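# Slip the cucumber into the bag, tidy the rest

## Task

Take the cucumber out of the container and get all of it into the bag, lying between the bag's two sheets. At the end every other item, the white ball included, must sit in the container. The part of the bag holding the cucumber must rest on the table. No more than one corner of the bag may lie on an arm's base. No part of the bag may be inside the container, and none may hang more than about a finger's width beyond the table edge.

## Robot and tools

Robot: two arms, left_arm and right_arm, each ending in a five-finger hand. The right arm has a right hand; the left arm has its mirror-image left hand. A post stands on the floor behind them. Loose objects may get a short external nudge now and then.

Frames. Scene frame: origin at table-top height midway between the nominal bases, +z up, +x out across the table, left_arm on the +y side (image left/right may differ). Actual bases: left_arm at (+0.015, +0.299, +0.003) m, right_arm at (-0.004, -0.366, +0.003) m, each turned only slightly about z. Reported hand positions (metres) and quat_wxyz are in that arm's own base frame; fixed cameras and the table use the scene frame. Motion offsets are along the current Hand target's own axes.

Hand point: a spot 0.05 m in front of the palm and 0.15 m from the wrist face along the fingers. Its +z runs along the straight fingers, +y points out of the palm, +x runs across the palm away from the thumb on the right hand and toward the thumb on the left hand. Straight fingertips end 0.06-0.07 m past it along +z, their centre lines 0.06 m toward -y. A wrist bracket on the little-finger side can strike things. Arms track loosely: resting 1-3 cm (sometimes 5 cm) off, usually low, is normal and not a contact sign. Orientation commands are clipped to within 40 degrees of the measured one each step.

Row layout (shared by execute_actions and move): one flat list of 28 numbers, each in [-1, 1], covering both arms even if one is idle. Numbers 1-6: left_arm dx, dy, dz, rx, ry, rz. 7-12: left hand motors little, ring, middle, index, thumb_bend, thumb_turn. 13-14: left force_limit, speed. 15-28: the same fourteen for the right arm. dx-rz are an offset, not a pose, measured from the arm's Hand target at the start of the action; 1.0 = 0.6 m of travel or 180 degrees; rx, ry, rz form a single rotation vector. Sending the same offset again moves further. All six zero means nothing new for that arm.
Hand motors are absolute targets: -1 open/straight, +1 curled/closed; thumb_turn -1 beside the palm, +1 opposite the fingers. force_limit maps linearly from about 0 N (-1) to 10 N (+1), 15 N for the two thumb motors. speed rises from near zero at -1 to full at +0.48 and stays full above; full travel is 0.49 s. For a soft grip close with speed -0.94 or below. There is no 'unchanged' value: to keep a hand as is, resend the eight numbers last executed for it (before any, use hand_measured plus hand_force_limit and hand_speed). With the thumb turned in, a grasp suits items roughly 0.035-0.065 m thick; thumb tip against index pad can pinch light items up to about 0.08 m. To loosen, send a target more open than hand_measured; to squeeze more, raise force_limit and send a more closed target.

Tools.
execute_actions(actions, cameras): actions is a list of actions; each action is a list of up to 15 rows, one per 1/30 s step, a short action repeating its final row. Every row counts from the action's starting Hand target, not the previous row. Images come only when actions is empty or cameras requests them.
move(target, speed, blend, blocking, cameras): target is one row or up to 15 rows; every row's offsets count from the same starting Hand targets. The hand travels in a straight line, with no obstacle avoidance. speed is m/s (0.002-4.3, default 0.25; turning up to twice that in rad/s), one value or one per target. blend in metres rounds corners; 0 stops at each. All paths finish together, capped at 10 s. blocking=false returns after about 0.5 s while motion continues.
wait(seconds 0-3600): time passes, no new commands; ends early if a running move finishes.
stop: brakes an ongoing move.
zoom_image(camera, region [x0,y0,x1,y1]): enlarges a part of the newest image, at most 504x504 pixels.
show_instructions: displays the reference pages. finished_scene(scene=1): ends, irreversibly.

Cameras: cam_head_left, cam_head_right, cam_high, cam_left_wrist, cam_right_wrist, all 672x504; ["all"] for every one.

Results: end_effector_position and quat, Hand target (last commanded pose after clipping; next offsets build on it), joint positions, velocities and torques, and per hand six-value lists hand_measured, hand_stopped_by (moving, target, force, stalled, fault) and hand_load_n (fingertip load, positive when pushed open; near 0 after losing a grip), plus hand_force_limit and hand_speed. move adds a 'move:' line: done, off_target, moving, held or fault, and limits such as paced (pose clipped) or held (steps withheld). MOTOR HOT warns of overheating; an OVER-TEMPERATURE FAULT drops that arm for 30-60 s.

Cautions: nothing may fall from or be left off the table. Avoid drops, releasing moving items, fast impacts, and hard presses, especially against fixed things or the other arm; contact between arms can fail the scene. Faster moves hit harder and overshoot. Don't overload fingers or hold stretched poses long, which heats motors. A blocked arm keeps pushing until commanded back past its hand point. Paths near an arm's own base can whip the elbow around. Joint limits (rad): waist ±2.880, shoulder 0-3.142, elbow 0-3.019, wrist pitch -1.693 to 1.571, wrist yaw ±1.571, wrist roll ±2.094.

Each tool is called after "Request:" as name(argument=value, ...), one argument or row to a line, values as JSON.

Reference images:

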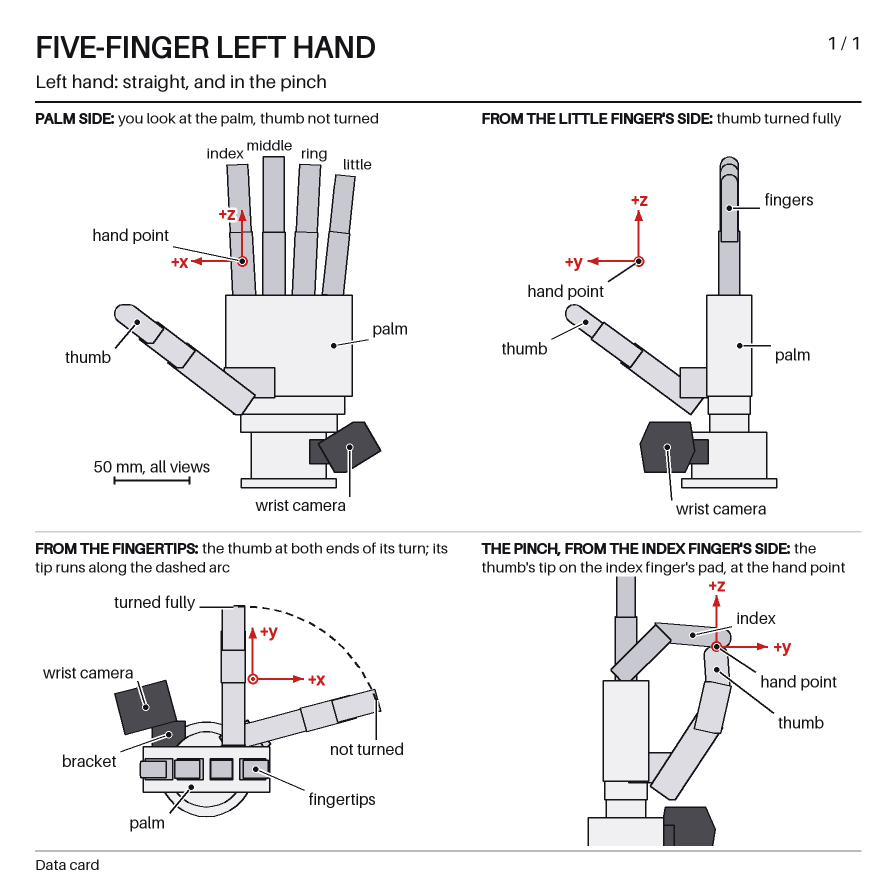

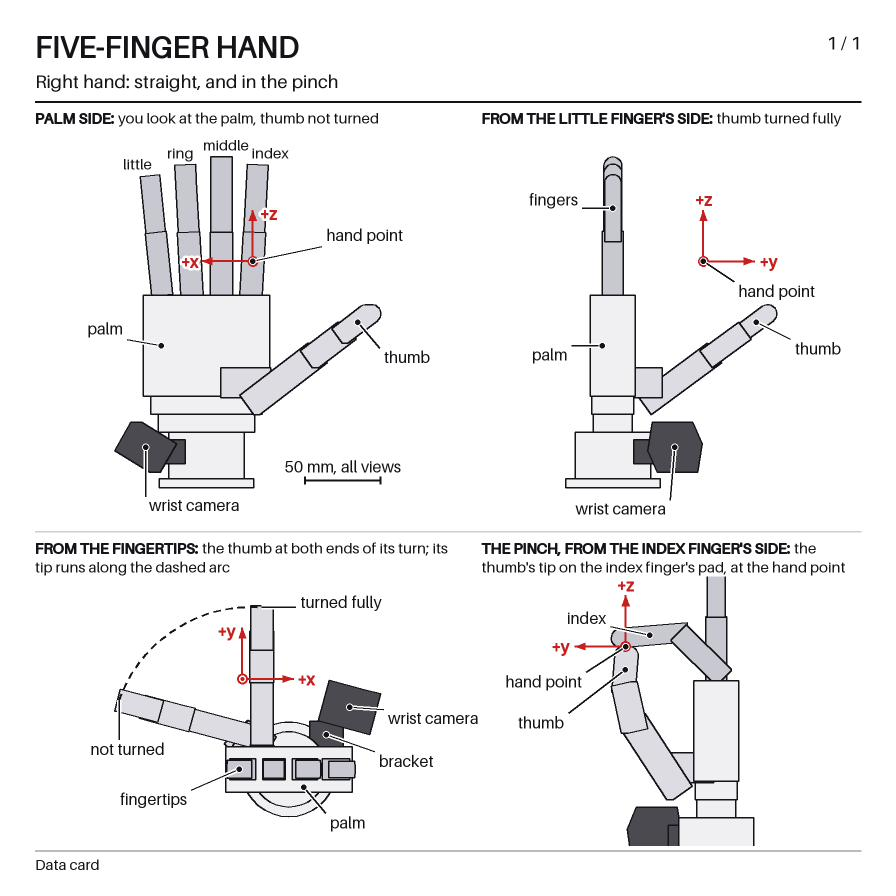

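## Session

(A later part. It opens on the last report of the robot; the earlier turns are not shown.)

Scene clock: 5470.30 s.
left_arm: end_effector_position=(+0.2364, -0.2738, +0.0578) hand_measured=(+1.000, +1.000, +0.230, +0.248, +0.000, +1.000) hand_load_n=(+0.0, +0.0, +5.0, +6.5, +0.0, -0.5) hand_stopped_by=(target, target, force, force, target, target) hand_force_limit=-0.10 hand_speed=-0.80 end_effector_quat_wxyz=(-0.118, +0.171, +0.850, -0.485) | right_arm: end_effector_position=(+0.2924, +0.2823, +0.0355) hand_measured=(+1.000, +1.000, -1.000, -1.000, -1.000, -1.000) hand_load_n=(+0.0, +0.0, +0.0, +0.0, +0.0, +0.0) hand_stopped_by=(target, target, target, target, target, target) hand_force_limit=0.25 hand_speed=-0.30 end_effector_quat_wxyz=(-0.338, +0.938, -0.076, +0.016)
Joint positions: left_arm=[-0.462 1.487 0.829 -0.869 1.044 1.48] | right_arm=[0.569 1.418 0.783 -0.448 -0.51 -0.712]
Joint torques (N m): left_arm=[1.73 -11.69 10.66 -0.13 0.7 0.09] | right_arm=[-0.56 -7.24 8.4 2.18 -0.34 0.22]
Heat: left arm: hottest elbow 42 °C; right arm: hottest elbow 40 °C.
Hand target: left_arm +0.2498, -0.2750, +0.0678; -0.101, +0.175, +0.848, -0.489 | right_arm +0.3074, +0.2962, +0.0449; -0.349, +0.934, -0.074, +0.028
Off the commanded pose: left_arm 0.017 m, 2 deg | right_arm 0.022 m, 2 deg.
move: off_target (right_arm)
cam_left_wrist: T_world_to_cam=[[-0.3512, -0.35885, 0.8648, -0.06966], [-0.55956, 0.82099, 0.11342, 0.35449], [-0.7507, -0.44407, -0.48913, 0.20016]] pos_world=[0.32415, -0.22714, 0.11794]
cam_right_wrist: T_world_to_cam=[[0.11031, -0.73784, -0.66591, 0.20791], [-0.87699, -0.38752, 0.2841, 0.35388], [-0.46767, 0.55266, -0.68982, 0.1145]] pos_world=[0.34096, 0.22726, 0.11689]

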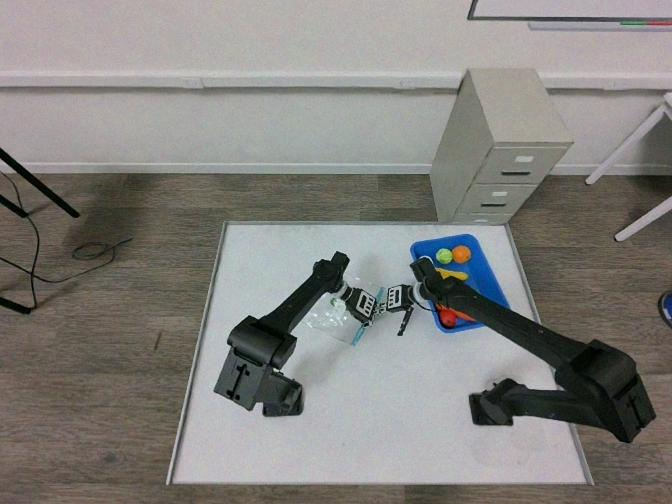

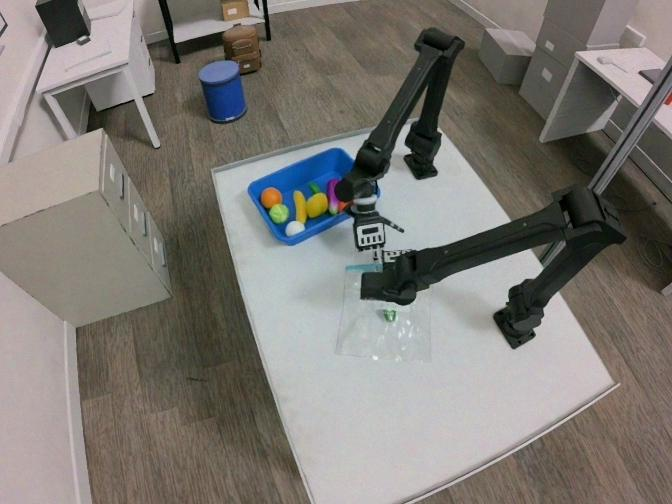

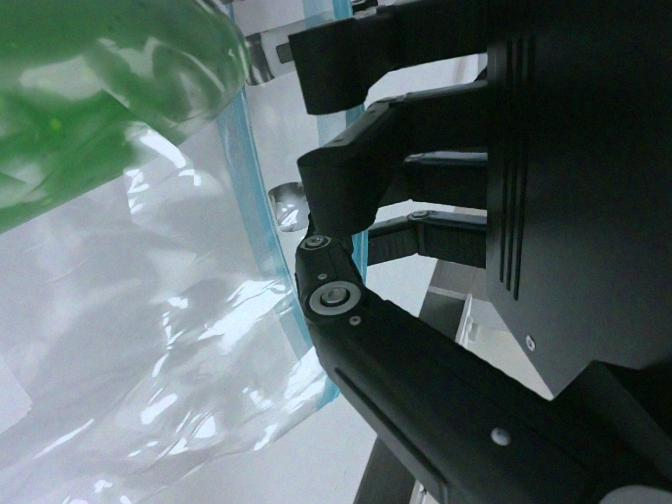

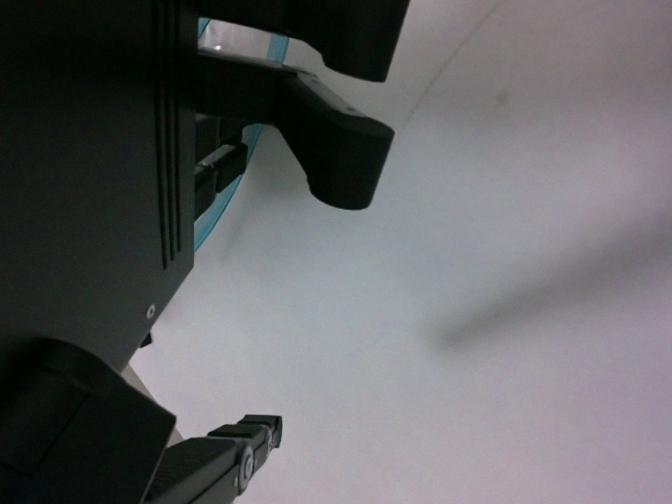

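Request:
move(
  target=[0,0,0,0,0,0,1,1,0.4,0.4,0.0,1,-0.1,-0.8,0.0053,-0.041,0.0313,0,0,0,1,1,-1,-1,-1,-1,0.25,-0.3],
  speed=0.03,
  cameras=["cam_head_left","cam_high","cam_left_wrist","cam_right_wrist"],
)

Request:
zoom_image(
  camera="cam_left_wrist",
  region=[0, 0, 400, 300],
)

Request:
zoom_image(
  camera="cam_high",
  region=[310, 200, 470, 380],
)

Request:
zoom_image(
  camera="cam_head_left",
  region=[290, 240, 450, 360],
)

Scene clock: 5506.30 s.
left_arm: end_effector_position=(+0.2364, -0.2738, +0.0578) hand_measured=(+1.000, +1.000, +0.230, +0.248, +0.000, +1.000) hand_load_n=(+0.5, +0.0, +4.5, +6.5, +0.0, +0.0) hand_stopped_by=(target, target, force, force, target, target) hand_force_limit=-0.10 hand_speed=-0.80 end_effector_quat_wxyz=(-0.118, +0.171, +0.850, -0.485) | right_arm: end_effector_position=(+0.3010, +0.3110, +0.0373) hand_measured=(+1.000, +1.000, -1.000, -1.000, -1.000, -1.000) hand_load_n=(+0.0, +0.0, +0.0, +0.0, +0.0, +0.0) hand_stopped_by=(target, target, target, target, target, target) hand_force_limit=0.25 hand_speed=-0.30 end_effector_quat_wxyz=(-0.337, +0.938, -0.076, +0.017)
Joint positions: left_arm=[-0.462 1.487 0.829 -0.869 1.044 1.48] | right_arm=[0.619 1.471 0.842 -0.433 -0.483 -0.662]
Joint torques (N m): left_arm=[1.9 -11.75 10.69 -0.17 0.66 0.1] | right_arm=[-0.44 -8.18 8.54 2.28 -0.33 0.15]
Heat: left arm: hottest elbow 43 °C; right arm: hottest elbow 41 °C.
Hand target: left_arm +0.2498, -0.2750, +0.0678; -0.101, +0.175, +0.848, -0.489 | right_arm +0.3155, +0.3262, +0.0468; -0.349, +0.934, -0.074, +0.028
Off the commanded pose: left_arm 0.017 m, 2 deg | right_arm 0.023 m, 2 deg.
move: off_target (right_arm)
cam_left_wrist: T_world_to_cam=[[-0.3512, -0.35885, 0.8648, -0.06966], [-0.55956, 0.82099, 0.11342, 0.35449], [-0.7507, -0.44407, -0.48913, 0.20016]] pos_world=[0.32415, -0.22714, 0.11794]
cam_right_wrist: T_world_to_cam=[[0.11014, -0.73956, -0.66402, 0.22975], [-0.87729, -0.38635, 0.28479, 0.37168], [-0.46716, 0.55117, -0.69136, 0.10425]] pos_world=[0.34947, 0.25606, 0.11878]

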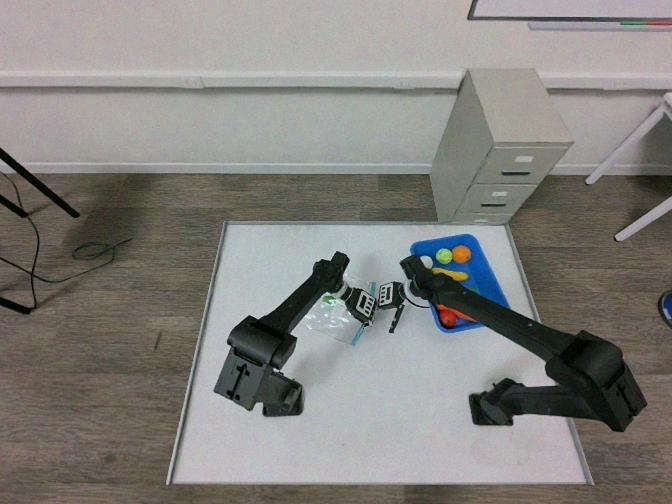

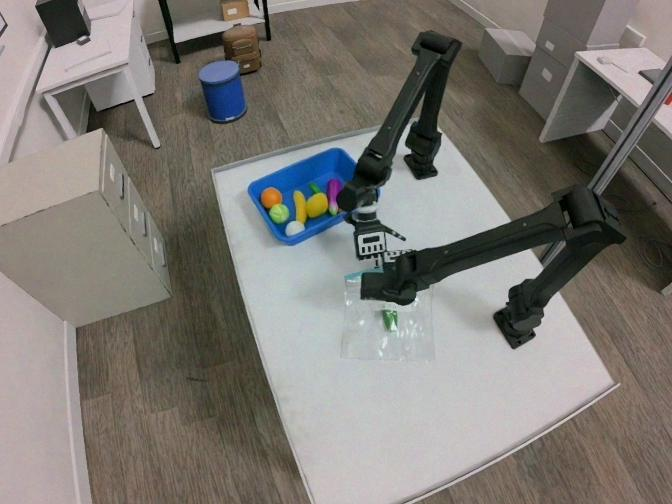

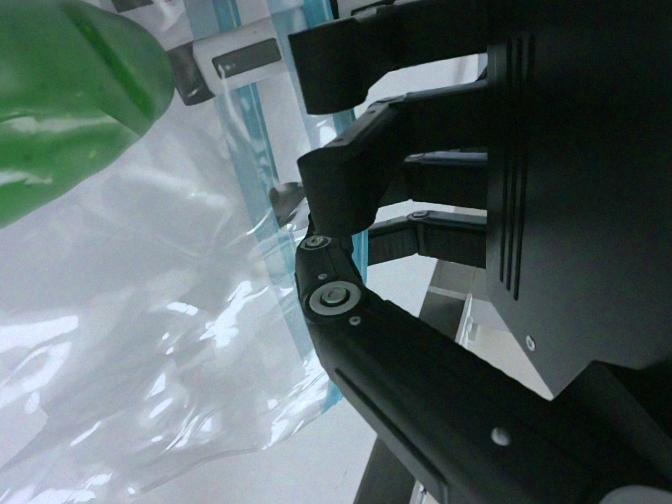

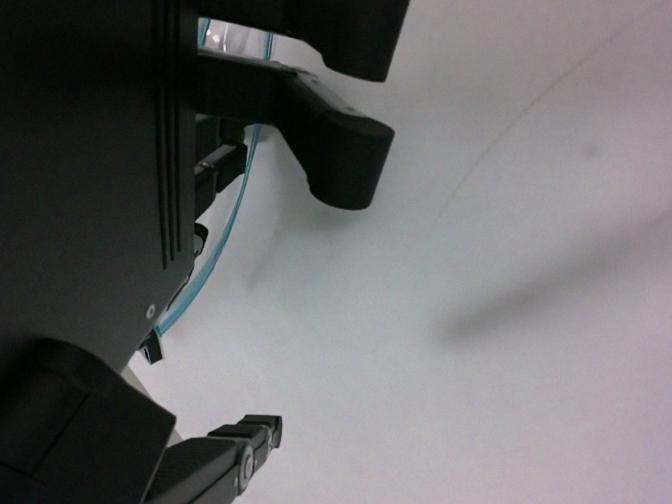

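Scaled by 1.260.

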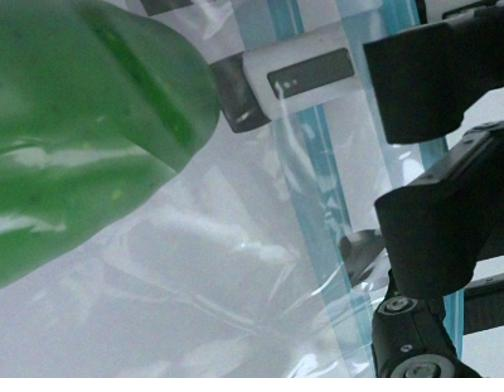

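Scaled by 2.800.

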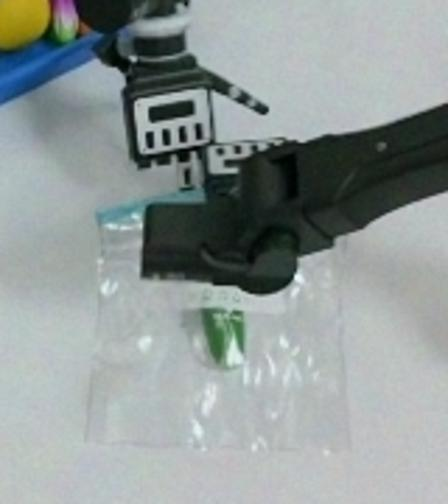

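Scaled by 3.150.

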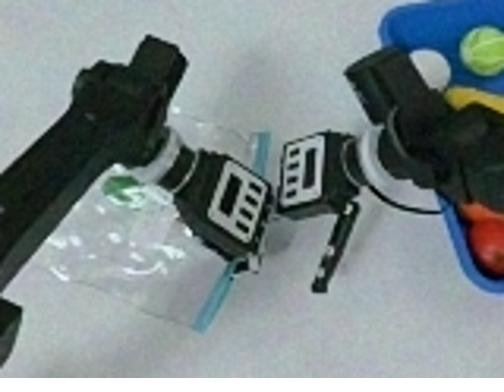

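Request:
move(
  target=[0,0,0,0,0,0,1,1,0.4,0.4,0.0,1,-0.1,-0.8,0.002,-0.0185,0.016,0,0,0,1,1,-1,-1,-1,-1,0.25,-0.3],
  speed=0.03,
  cameras=["cam_head_left","cam_high","cam_left_wrist","cam_right_wrist"],
)

Request:
zoom_image(
  camera="cam_left_wrist",
  region=[0, 0, 400, 300],
)

Request:
zoom_image(
  camera="cam_high",
  region=[310, 200, 470, 380],
)

Request:
zoom_image(
  camera="cam_head_left",
  region=[290, 240, 450, 360],
)

Scene clock: 5650.57 s.
left_arm: end_effector_position=(+0.2369, -0.2731, +0.0581) hand_measured=(+1.000, +1.000, +0.230, +0.248, +0.000, +1.000) hand_load_n=(+0.0, +0.0, +4.5, +6.5, +0.0, +0.0) hand_stopped_by=(target, target, force, force, target, target) hand_force_limit=-0.10 hand_speed=-0.80 end_effector_quat_wxyz=(-0.117, +0.170, +0.850, -0.485) | right_arm: end_effector_position=(+0.3032, +0.3209, +0.0341) hand_measured=(+1.000, +1.000, -1.000, -1.000, -1.000, -1.000) hand_load_n=(+0.5, +0.0, +0.0, +0.0, +0.0, +0.0) hand_stopped_by=(target, target, target, target, target, target) hand_force_limit=0.25 hand_speed=-0.30 end_effector_quat_wxyz=(-0.332, +0.940, -0.078, +0.015)
Joint positions: left_arm=[-0.46 1.486 0.829 -0.87 1.044 1.48] | right_arm=[0.638 1.498 0.865 -0.429 -0.47 -0.644]
Joint torques (N m): left_arm=[1.67 -11.87 10.65 -0.05 0.68 0.08] | right_arm=[-0.21 -8.53 8.91 2.45 -0.38 0.21]
Heat: left arm: hottest elbow 43 °C; right arm: hottest elbow 41 °C.
Hand target: left_arm +0.2500, -0.2750, +0.0678; -0.101, +0.175, +0.848, -0.489 | right_arm +0.3190, +0.3404, +0.0468; -0.349, +0.934, -0.074, +0.028
Off the commanded pose: left_arm 0.016 m, 2 deg | right_arm 0.028 m, 3 deg.
move: off_target (right_arm)
cam_left_wrist: T_world_to_cam=[[-0.34969, -0.36016, 0.86487, -0.07013], [-0.5617, 0.81943, 0.11412, 0.35413], [-0.74981, -0.44589, -0.48884, 0.20027]] pos_world=[0.32456, -0.22614, 0.11814]
cam_right_wrist: T_world_to_cam=[[0.10443, -0.74583, -0.6579, 0.23833], [-0.87653, -0.38156, 0.29343, 0.37634], [-0.46988, 0.54603, -0.69359, 0.10019]] pos_world=[0.35206, 0.26664, 0.11585]

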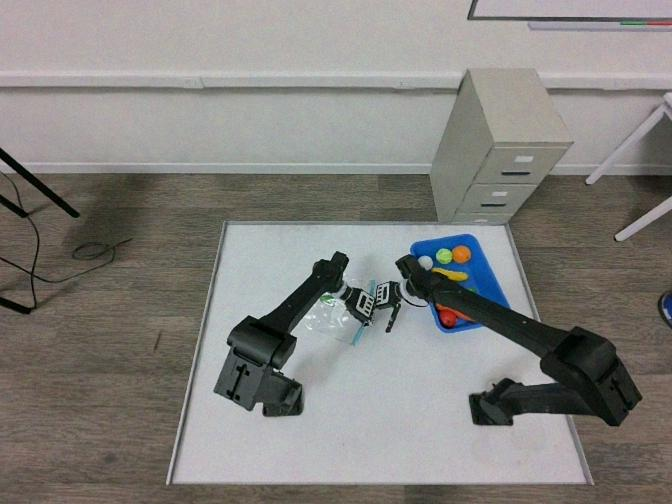

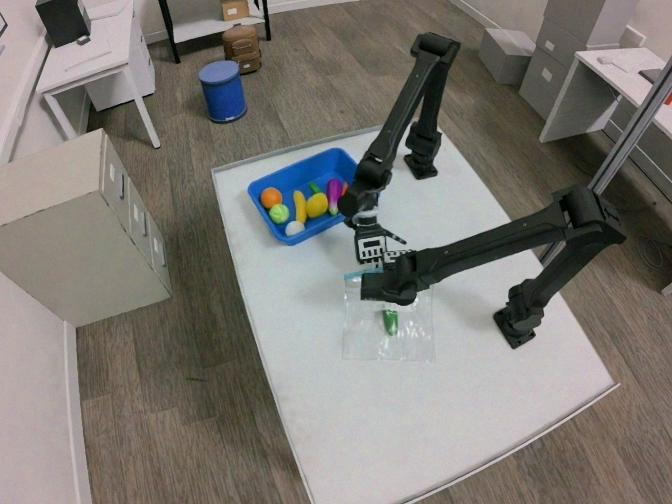

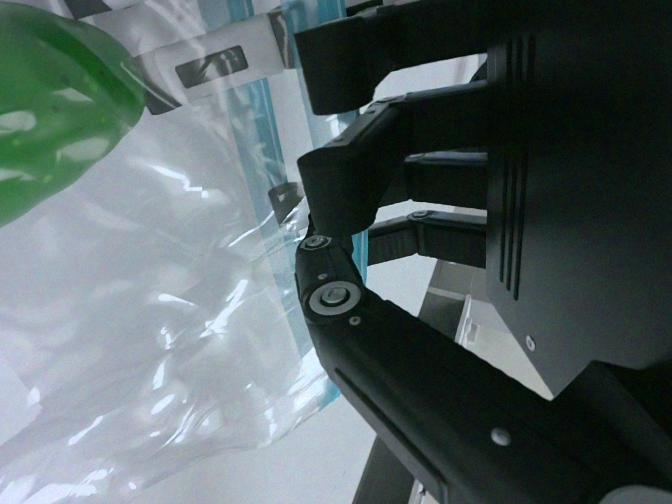

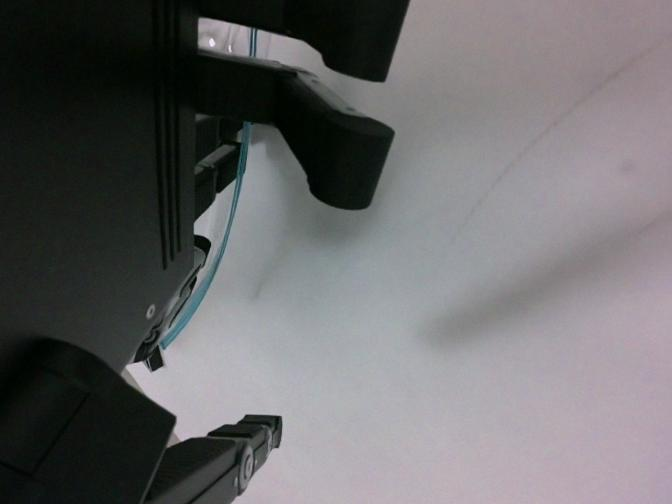

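Scaled by 1.260.

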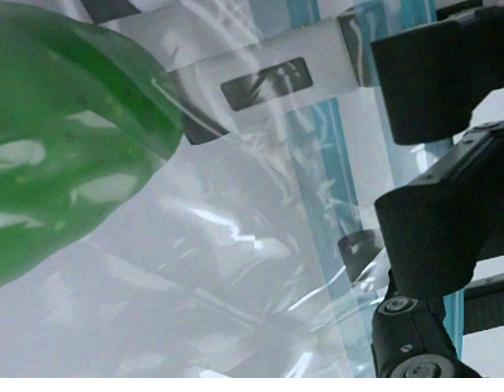

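Scaled by 2.800.

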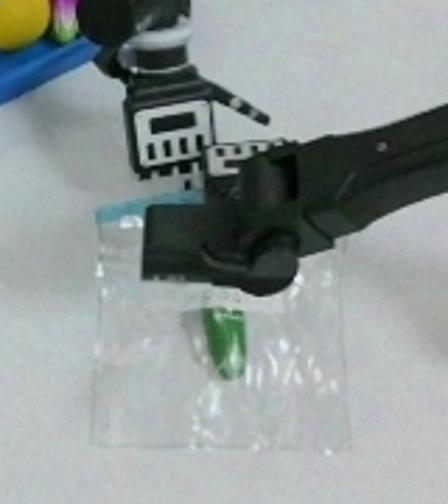

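Scaled by 3.150.

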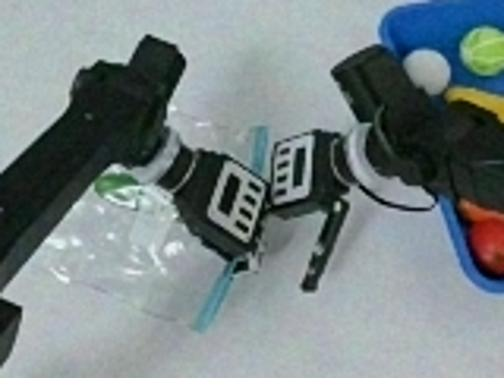

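Request:
move(
  target=[0,0,0,0,0,0,1,1,0.05,0.05,0.0,1,-0.1,-0.8,0,0,0,0,0,0,1,1,-1,-1,-1,-1,0.25,-0.3],
  speed=0.03,
  cameras=["cam_high","cam_left_wrist","cam_right_wrist"],
)

Request:
zoom_image(
  camera="cam_left_wrist",
  region=[0, 0, 400, 400],
)

Scene clock: 5663.43 s.
left_arm: end_effector_position=(+0.2369, -0.2731, +0.0581) hand_measured=(+1.000, +1.000, +0.050, +0.050, +0.000, +1.000) hand_load_n=(+0.0, +0.0, +0.0, +0.0, +0.0, +0.0) hand_stopped_by=(target, target, target, target, target, target) hand_force_limit=-0.10 hand_speed=-0.80 end_effector_quat_wxyz=(-0.117, +0.170, +0.850, -0.485) | right_arm: end_effector_position=(+0.3032, +0.3209, +0.0341) hand_measured=(+1.000, +1.000, -1.000, -1.000, -1.000, -1.000) hand_load_n=(+0.0, +0.0, +0.0, +0.0, +0.0, +0.0) hand_stopped_by=(target, target, target, target, target, target) hand_force_limit=0.25 hand_speed=-0.30 end_effector_quat_wxyz=(-0.332, +0.940, -0.078, +0.015)
Joint positions: left_arm=[-0.46 1.486 0.829 -0.87 1.044 1.48] | right_arm=[0.638 1.498 0.865 -0.429 -0.47 -0.643]
Joint torques (N m): left_arm=[1.49 -11.81 10.66 -0.01 0.69 0.09] | right_arm=[-0.32 -8.47 8.87 2.45 -0.39 0.21]
Heat: left arm: hottest elbow 43 °C; right arm: hottest elbow 41 °C.
Hand target: left_arm +0.2499, -0.2750, +0.0678; -0.101, +0.175, +0.848, -0.489 | right_arm +0.3190, +0.3404, +0.0468; -0.349, +0.934, -0.074, +0.028
Off the commanded pose: left_arm 0.016 m, 2 deg | right_arm 0.028 m, 3 deg.
move: done
cam_left_wrist: T_world_to_cam=[[-0.34969, -0.36016, 0.86487, -0.07013], [-0.5617, 0.81943, 0.11412, 0.35413], [-0.74981, -0.44589, -0.48884, 0.20027]] pos_world=[0.32456, -0.22614, 0.11814]
cam_right_wrist: T_world_to_cam=[[0.104, -0.74585, -0.65794, 0.2385], [-0.8766, -0.38126, 0.29363, 0.37617], [-0.46985, 0.54621, -0.69346, 0.10007]] pos_world=[0.35196, 0.26664, 0.11585]

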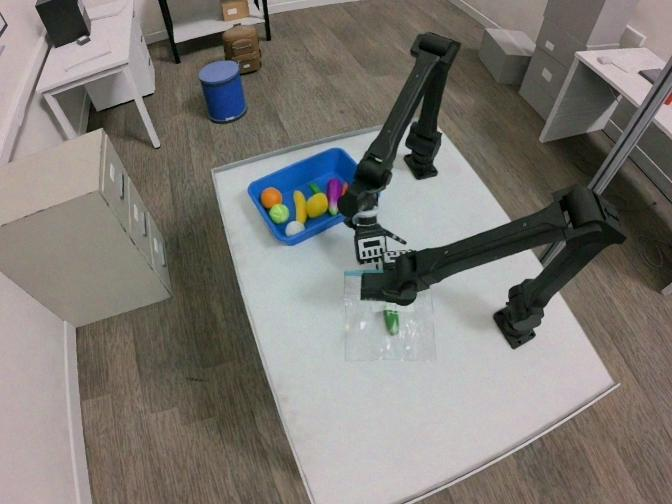

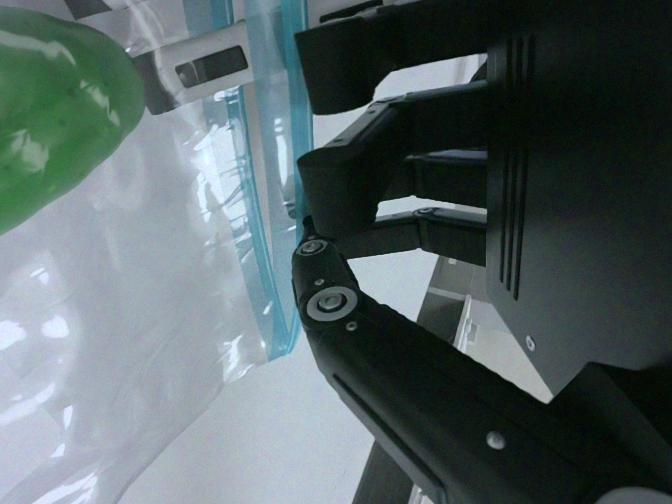

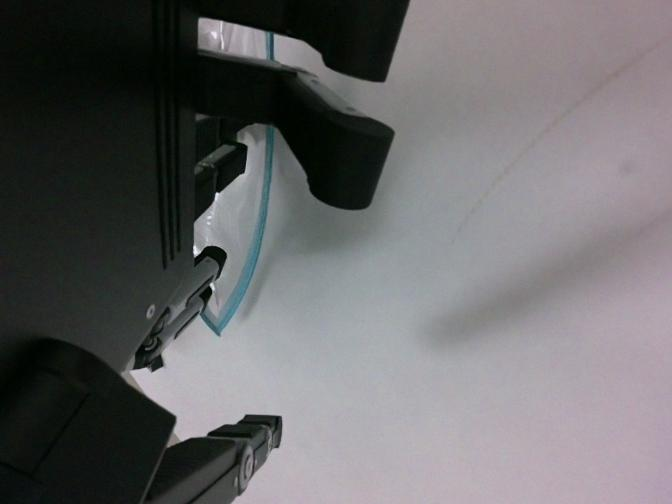

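Scaled by 1.260.

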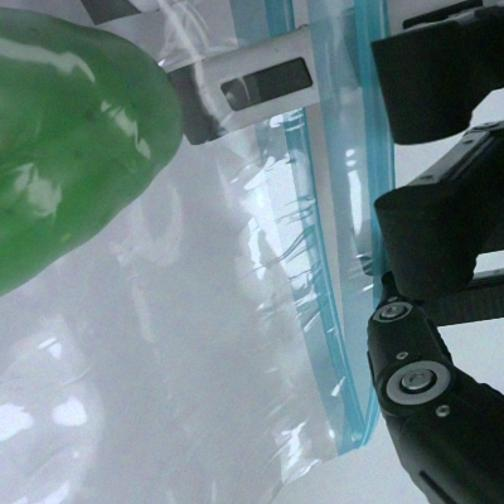

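Request:
move(
  target=[0,-0.1,0,0,0,0,1,1,0.05,0.05,0.0,1,-0.1,-0.8,0,0,0,0,0,0,1,1,-1,-1,-1,-1,0.25,-0.3],
  speed=0.04,
  cameras=["cam_head_left","cam_high","cam_left_wrist","cam_right_wrist"],
)

Request:
zoom_image(
  camera="cam_left_wrist",
  region=[0, 0, 400, 400],
)

Scene clock: 5697.37 s.
left_arm: end_effector_position=(+0.2284, -0.2905, +0.1022) hand_measured=(+1.000, +1.000, +0.050, +0.050, +0.000, +1.000) hand_load_n=(+0.0, +0.0, +0.0, +0.5, +0.0, +0.0) hand_stopped_by=(target, target, target, target, target, target) hand_force_limit=-0.10 hand_speed=-0.80 end_effector_quat_wxyz=(-0.114, +0.162, +0.851, -0.486) | right_arm: end_effector_position=(+0.3050, +0.3241, +0.0365) hand_measured=(+1.000, +1.000, -1.000, -1.000, -1.000, -1.000) hand_load_n=(+0.5, +0.5, +0.0, -0.5, +0.0, +0.0) hand_stopped_by=(target, target, target, target, target, target) hand_force_limit=0.25 hand_speed=-0.30 end_effector_quat_wxyz=(-0.335, +0.939, -0.077, +0.017)
Joint positions: left_arm=[-0.512 1.387 0.861 -0.885 1.037 1.342] | right_arm=[0.641 1.499 0.871 -0.426 -0.469 -0.64]
Joint torques (N m): left_arm=[-0.91 -11.11 13.48 0.1 0.55 -0.13] | right_arm=[-0.38 -8.29 8.54 2.3 -0.4 0.18]
Heat: left arm: hottest elbow 44 °C; right arm: hottest elbow 41 °C.
Hand target: left_arm +0.2381, -0.3026, +0.1197; -0.101, +0.175, +0.849, -0.489 | right_arm +0.3191, +0.3404, +0.0470; -0.349, +0.934, -0.074, +0.028
Off the commanded pose: left_arm 0.023 m, 2 deg | right_arm 0.024 m, 2 deg.
move: off_target (left_arm)
cam_left_wrist: T_world_to_cam=[[-0.34198, -0.36697, 0.86509, -0.12132], [-0.57595, 0.80927, 0.11561, 0.35876], [-0.74252, -0.45871, -0.48811, 0.20233]] pos_world=[0.31538, -0.24205, 0.16224]
cam_right_wrist: T_world_to_cam=[[0.10877, -0.74238, -0.66109, 0.23985], [-0.87796, -0.38365, 0.28636, 0.37988], [-0.46621, 0.54927, -0.69351, 0.09876]] pos_world=[0.35347, 0.26955, 0.11827]

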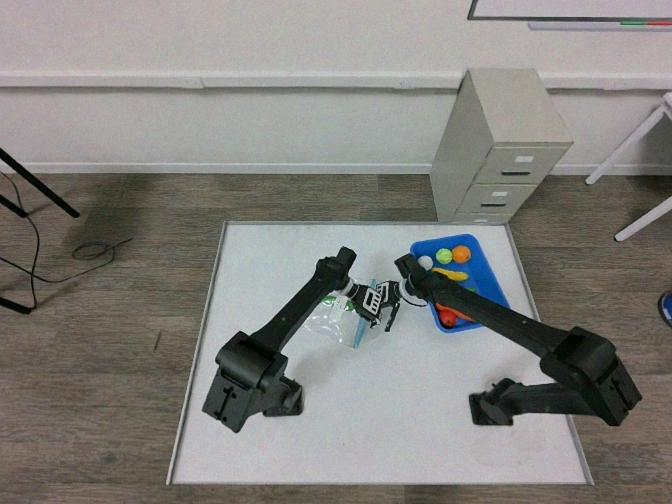

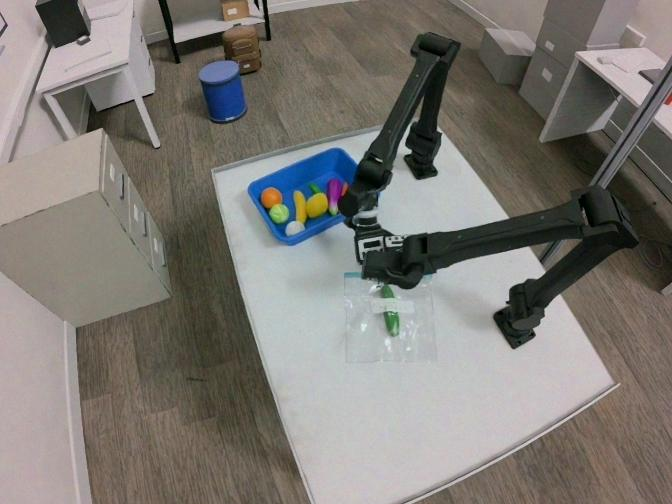

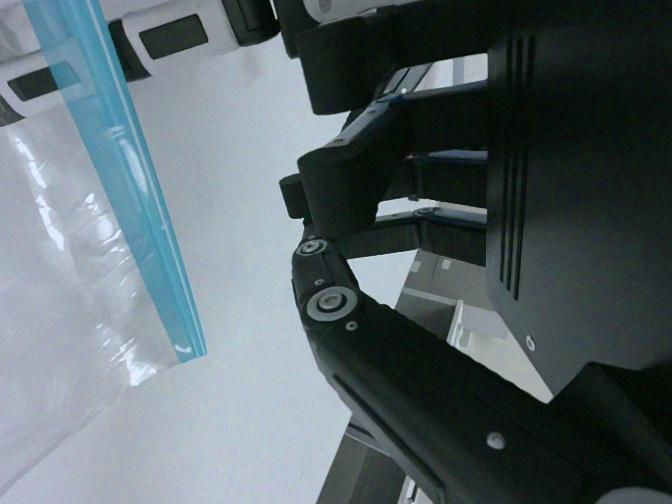

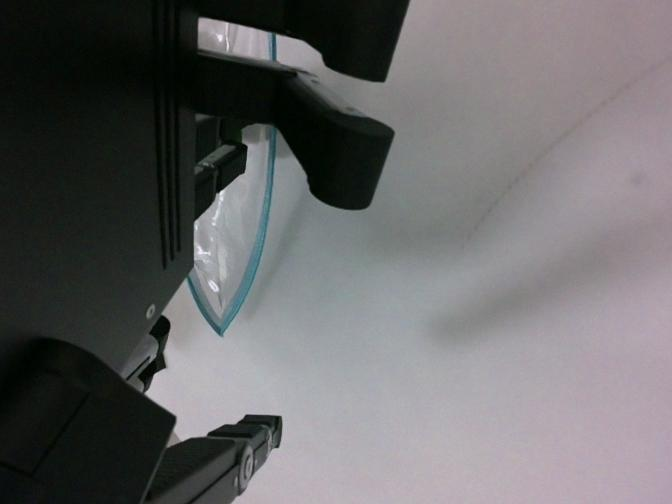

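Scaled by 1.260.

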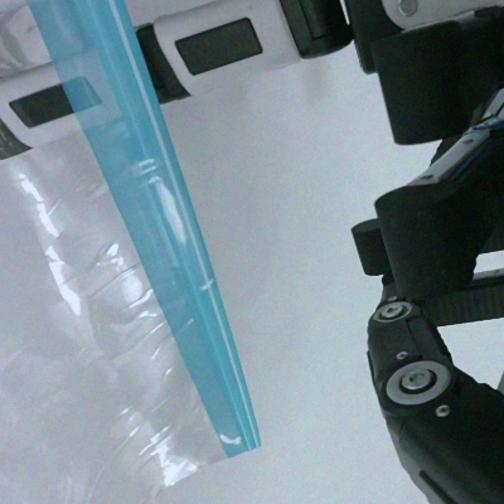

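Request:
zoom_image(
  camera="cam_high",
  region=[310, 200, 470, 380],
)

Request:
zoom_image(
  camera="cam_head_left",
  region=[290, 240, 450, 360],
)

Scaled by 2.800.

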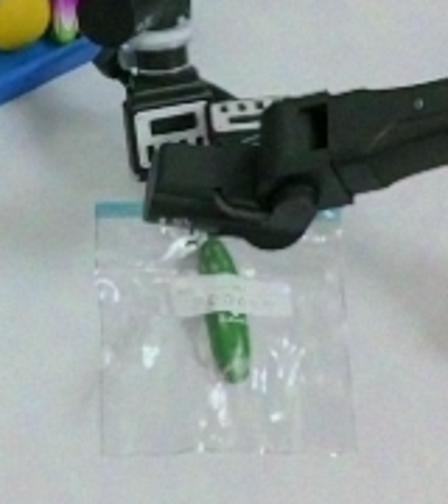

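Scaled by 3.150.

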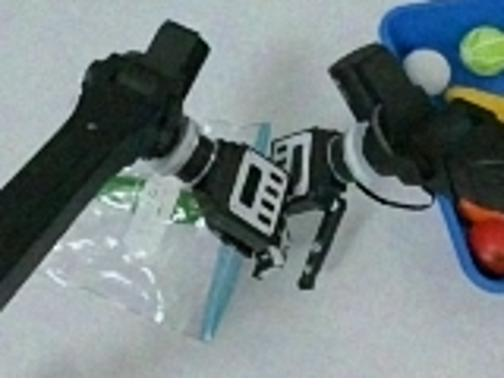

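Request:
move(
  target=[
    [0,-0.115,-0.067,0,0,0,1,1,0.05,0.05,0.0,1,-0.1,-0.8,0,0,0,0,0,0,1,1,-1,-1,-1,-1,0.25,-0.3],
    [0.053,-0.112,-0.206,0,0,0,1,1,0.05,0.05,0.0,1,-0.1,-0.8,0,0,0,0,0,0,1,1,-1,-1,-1,-1,0.25,-0.3],
  ],
  speed=0.12,
  blend=0.03,
  cameras=["cam_head_left","cam_high","cam_left_wrist","cam_right_wrist"],
)

Request:
zoom_image(
  camera="cam_high",
  region=[310, 200, 470, 380],
)

Request:
zoom_image(
  camera="cam_head_left",
  region=[290, 240, 450, 360],
)

Scene clock: 5732.63 s.
left_arm: end_effector_position=(+0.2209, -0.2218, +0.2264) hand_measured=(+1.000, +1.000, +0.050, +0.050, +0.000, +1.000) hand_load_n=(+0.0, +0.0, +0.0, +0.0, +0.0, +0.0) hand_stopped_by=(target, target, target, target, target, target) hand_force_limit=-0.10 hand_speed=-0.80 end_effector_quat_wxyz=(-0.121, +0.169, +0.849, -0.485) | right_arm: end_effector_position=(+0.3049, +0.3243, +0.0365) hand_measured=(+1.000, +1.000, -1.000, -1.000, -1.000, -1.000) hand_load_n=(+0.0, +0.0, +0.0, +0.0, +0.0, +0.0) hand_stopped_by=(target, target, target, target, target, target) hand_force_limit=0.25 hand_speed=-0.30 end_effector_quat_wxyz=(-0.335, +0.939, -0.077, +0.017)
Joint positions: left_arm=[-0.341 1.247 1.079 -1.574 1.039 1.723] | right_arm=[0.642 1.499 0.871 -0.426 -0.469 -0.64]
Joint torques (N m): left_arm=[2.26 -7.88 14.56 -0.5 0.68 0.11] | right_arm=[-0.56 -8.64 8.57 2.28 -0.4 0.18]
Heat: left arm: hottest elbow 45 °C; right arm: hottest elbow 41 °C.
Hand target: left_arm +0.2380, -0.2227, +0.2399; -0.101, +0.175, +0.848, -0.489 | right_arm +0.3190, +0.3405, +0.0470; -0.349, +0.934, -0.074, +0.028
Off the commanded pose: left_arm 0.022 m, 2 deg | right_arm 0.024 m, 2 deg.
move: off_target (left_arm)
cam_left_wrist: T_world_to_cam=[[-0.34507, -0.35903, 0.86719, -0.20411], [-0.55819, 0.82129, 0.11791, 0.28279], [-0.75455, -0.44337, -0.48381, 0.29387]] pos_world=[0.30916, -0.17524, 0.28584]
cam_right_wrist: T_world_to_cam=[[0.10866, -0.74231, -0.66119, 0.23998], [-0.87786, -0.38374, 0.28655, 0.37971], [-0.46643, 0.54929, -0.69334, 0.09866]] pos_world=[0.35327, 0.26965, 0.11827]

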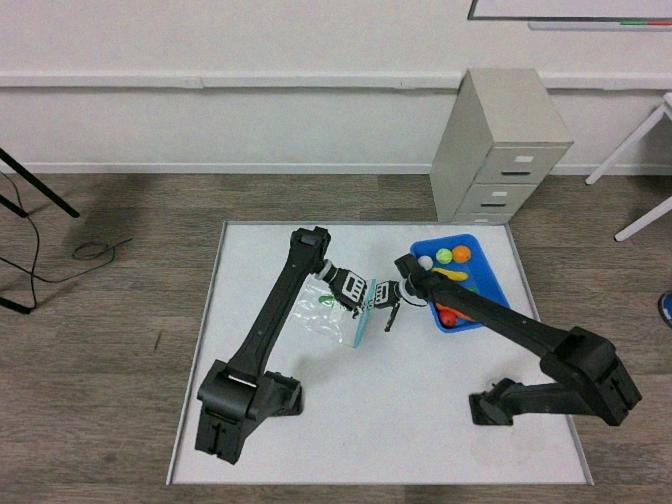

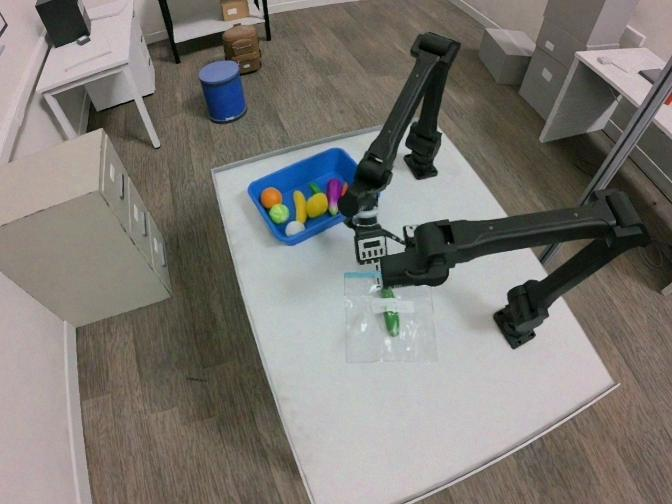

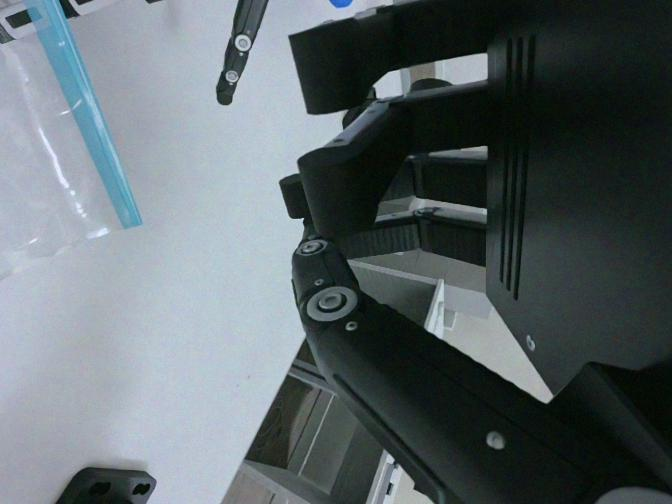

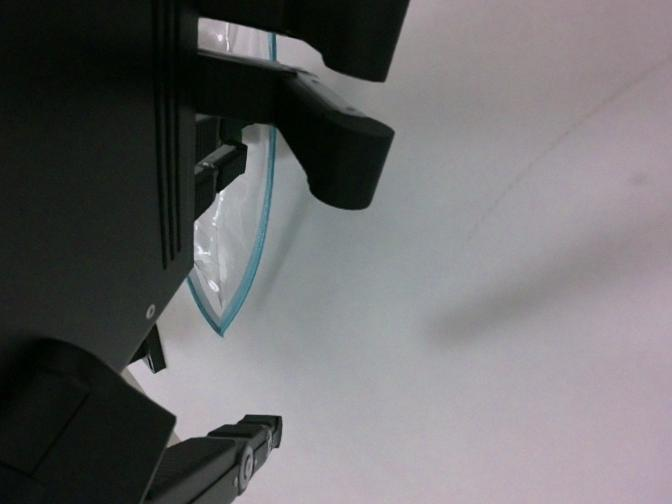

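Scaled by 2.800.

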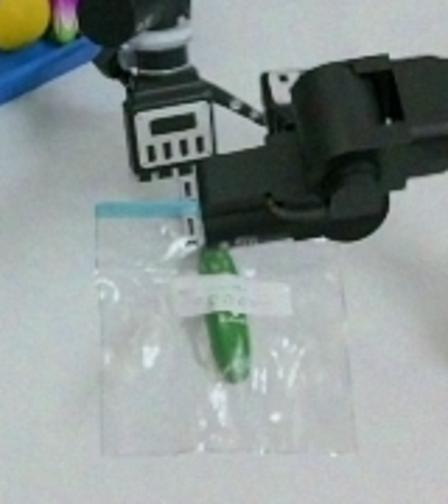

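Scaled by 3.150.

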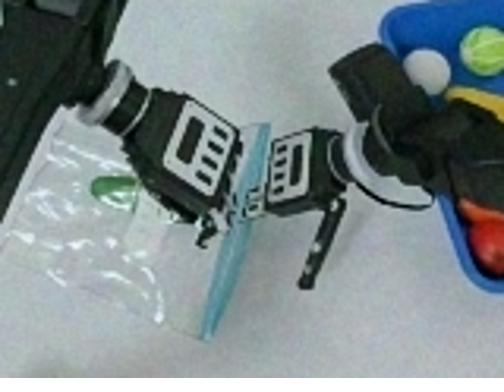

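Request:
move(
  target=[0.0967,-0.0023,-0.163,0,0,0,1,1,0.05,0.05,0.0,1,-0.1,-0.8,-0.0027,0.0767,-0.0798,0,0,0,1,1,-1,-1,-1,-1,0.25,-0.3],
  speed=0.05,
  cameras=["cam_head_left","cam_high","cam_left_wrist","cam_right_wrist"],
)

Request:
zoom_image(
  camera="cam_high",
  region=[310, 200, 470, 380],
)

Request:
zoom_image(
  camera="cam_head_left",
  region=[290, 240, 450, 360],
)

Scene clock: 5785.50 s.
left_arm: end_effector_position=(+0.2153, -0.1279, +0.2803) hand_measured=(+1.000, +1.000, +0.050, +0.050, +0.000, +1.000) hand_load_n=(+0.0, +0.0, +0.0, +0.0, +0.0, +0.0) hand_stopped_by=(target, target, target, target, target, target) hand_force_limit=-0.10 hand_speed=-0.80 end_effector_quat_wxyz=(+0.027, +0.115, +0.897, -0.426) | right_arm: end_effector_position=(+0.3049, +0.2779, +0.0463) hand_measured=(+1.000, +1.000, -1.000, -1.000, -1.000, -1.000) hand_load_n=(+0.0, +0.0, +0.0, +0.0, +0.0, +0.0) hand_stopped_by=(target, target, target, target, target, target) hand_force_limit=0.25 hand_speed=-0.30 end_effector_quat_wxyz=(-0.346, +0.935, -0.079, +0.022)
Joint positions: left_arm=[-0.083 0.962 1.088 -1.671 0.882 1.73] | right_arm=[0.538 1.411 0.805 -0.469 -0.528 -0.728]
Joint torques (N m): left_arm=[2.26 -5.13 12.62 -0.09 0.5 -0.1] | right_arm=[-1.79 -9.52 6.06 1.01 -0.47 -0.12]
Heat: left arm: hottest elbow 45 °C; right arm: hottest elbow 41 °C.
Hand target: left_arm +0.2180, -0.1226, +0.2901; -0.101, +0.175, +0.849, -0.489 | right_arm +0.3069, +0.2754, +0.0528; -0.349, +0.934, -0.074, +0.028
Off the commanded pose: left_arm 0.011 m, 19 deg | right_arm 0.007 m, 1 deg.
joint sent to its limit (left arm) — joint 4 (wrist pitch), lower limit. The joint targets are off in orientation, not in position.
move: off_target (left_arm)
cam_left_wrist: T_world_to_cam=[[-0.42237, -0.54127, 0.72707, -0.18638], [-0.75597, 0.65292, 0.04691, 0.2371], [-0.50011, -0.52982, -0.68496, 0.34792]] pos_world=[0.27452, -0.07136, 0.3627]
cam_right_wrist: T_world_to_cam=[[0.10894, -0.72782, -0.67706, 0.20857], [-0.88362, -0.38291, 0.26944, 0.3615], [-0.45535, 0.56891, -0.68483, 0.12168]] pos_world=[0.35212, 0.221, 0.12714]

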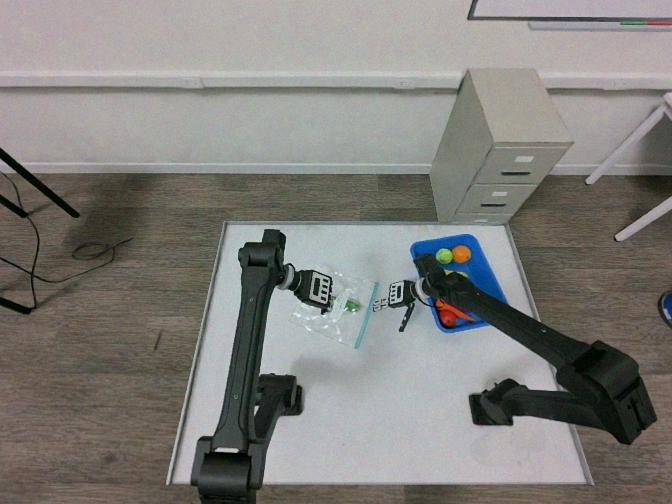

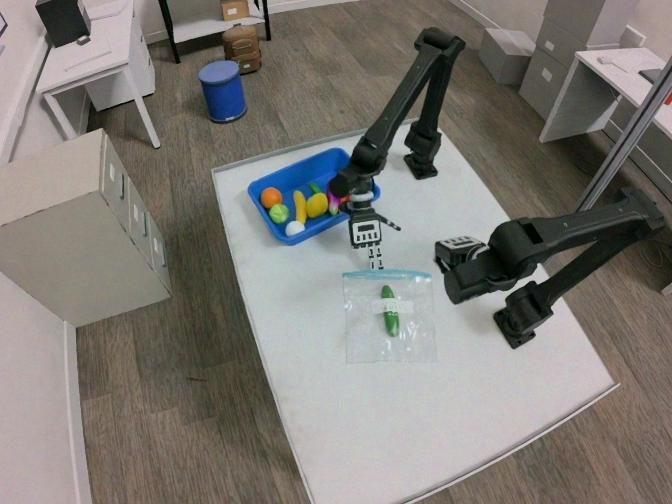

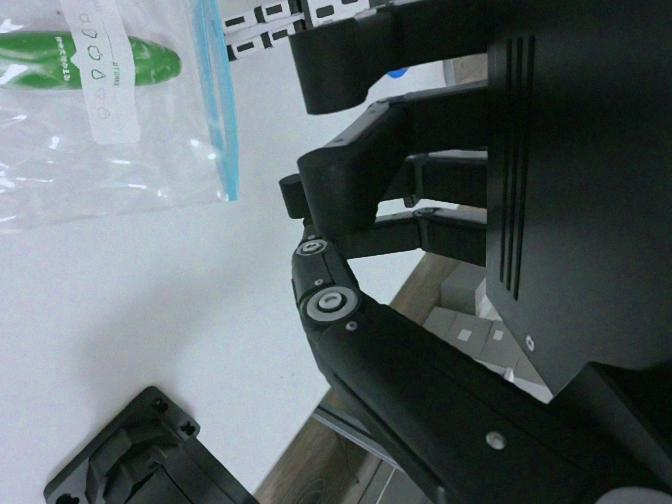

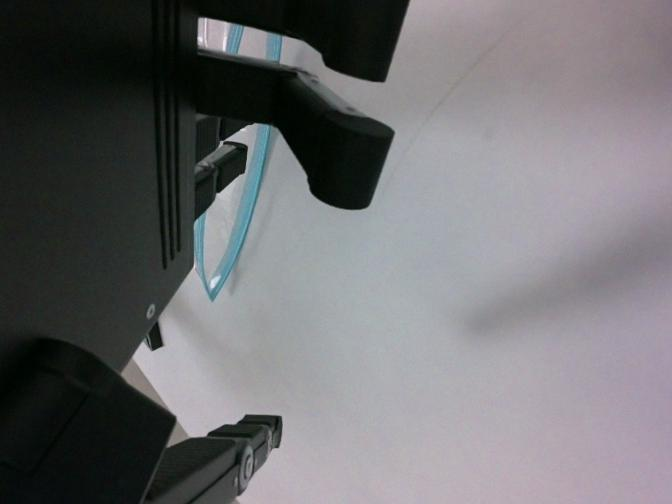

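Scaled by 2.800.

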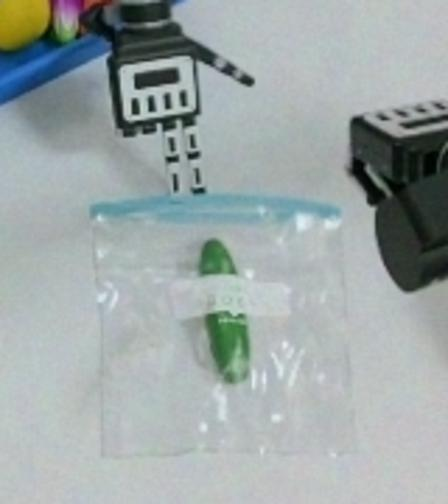

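Scaled by 3.150.

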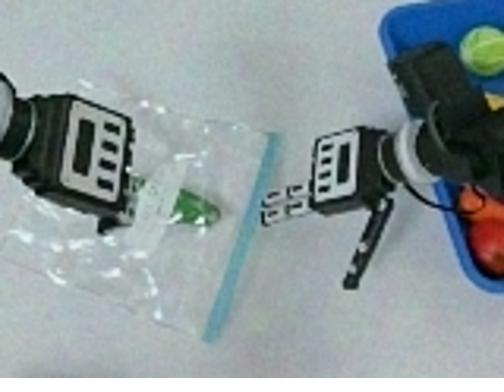

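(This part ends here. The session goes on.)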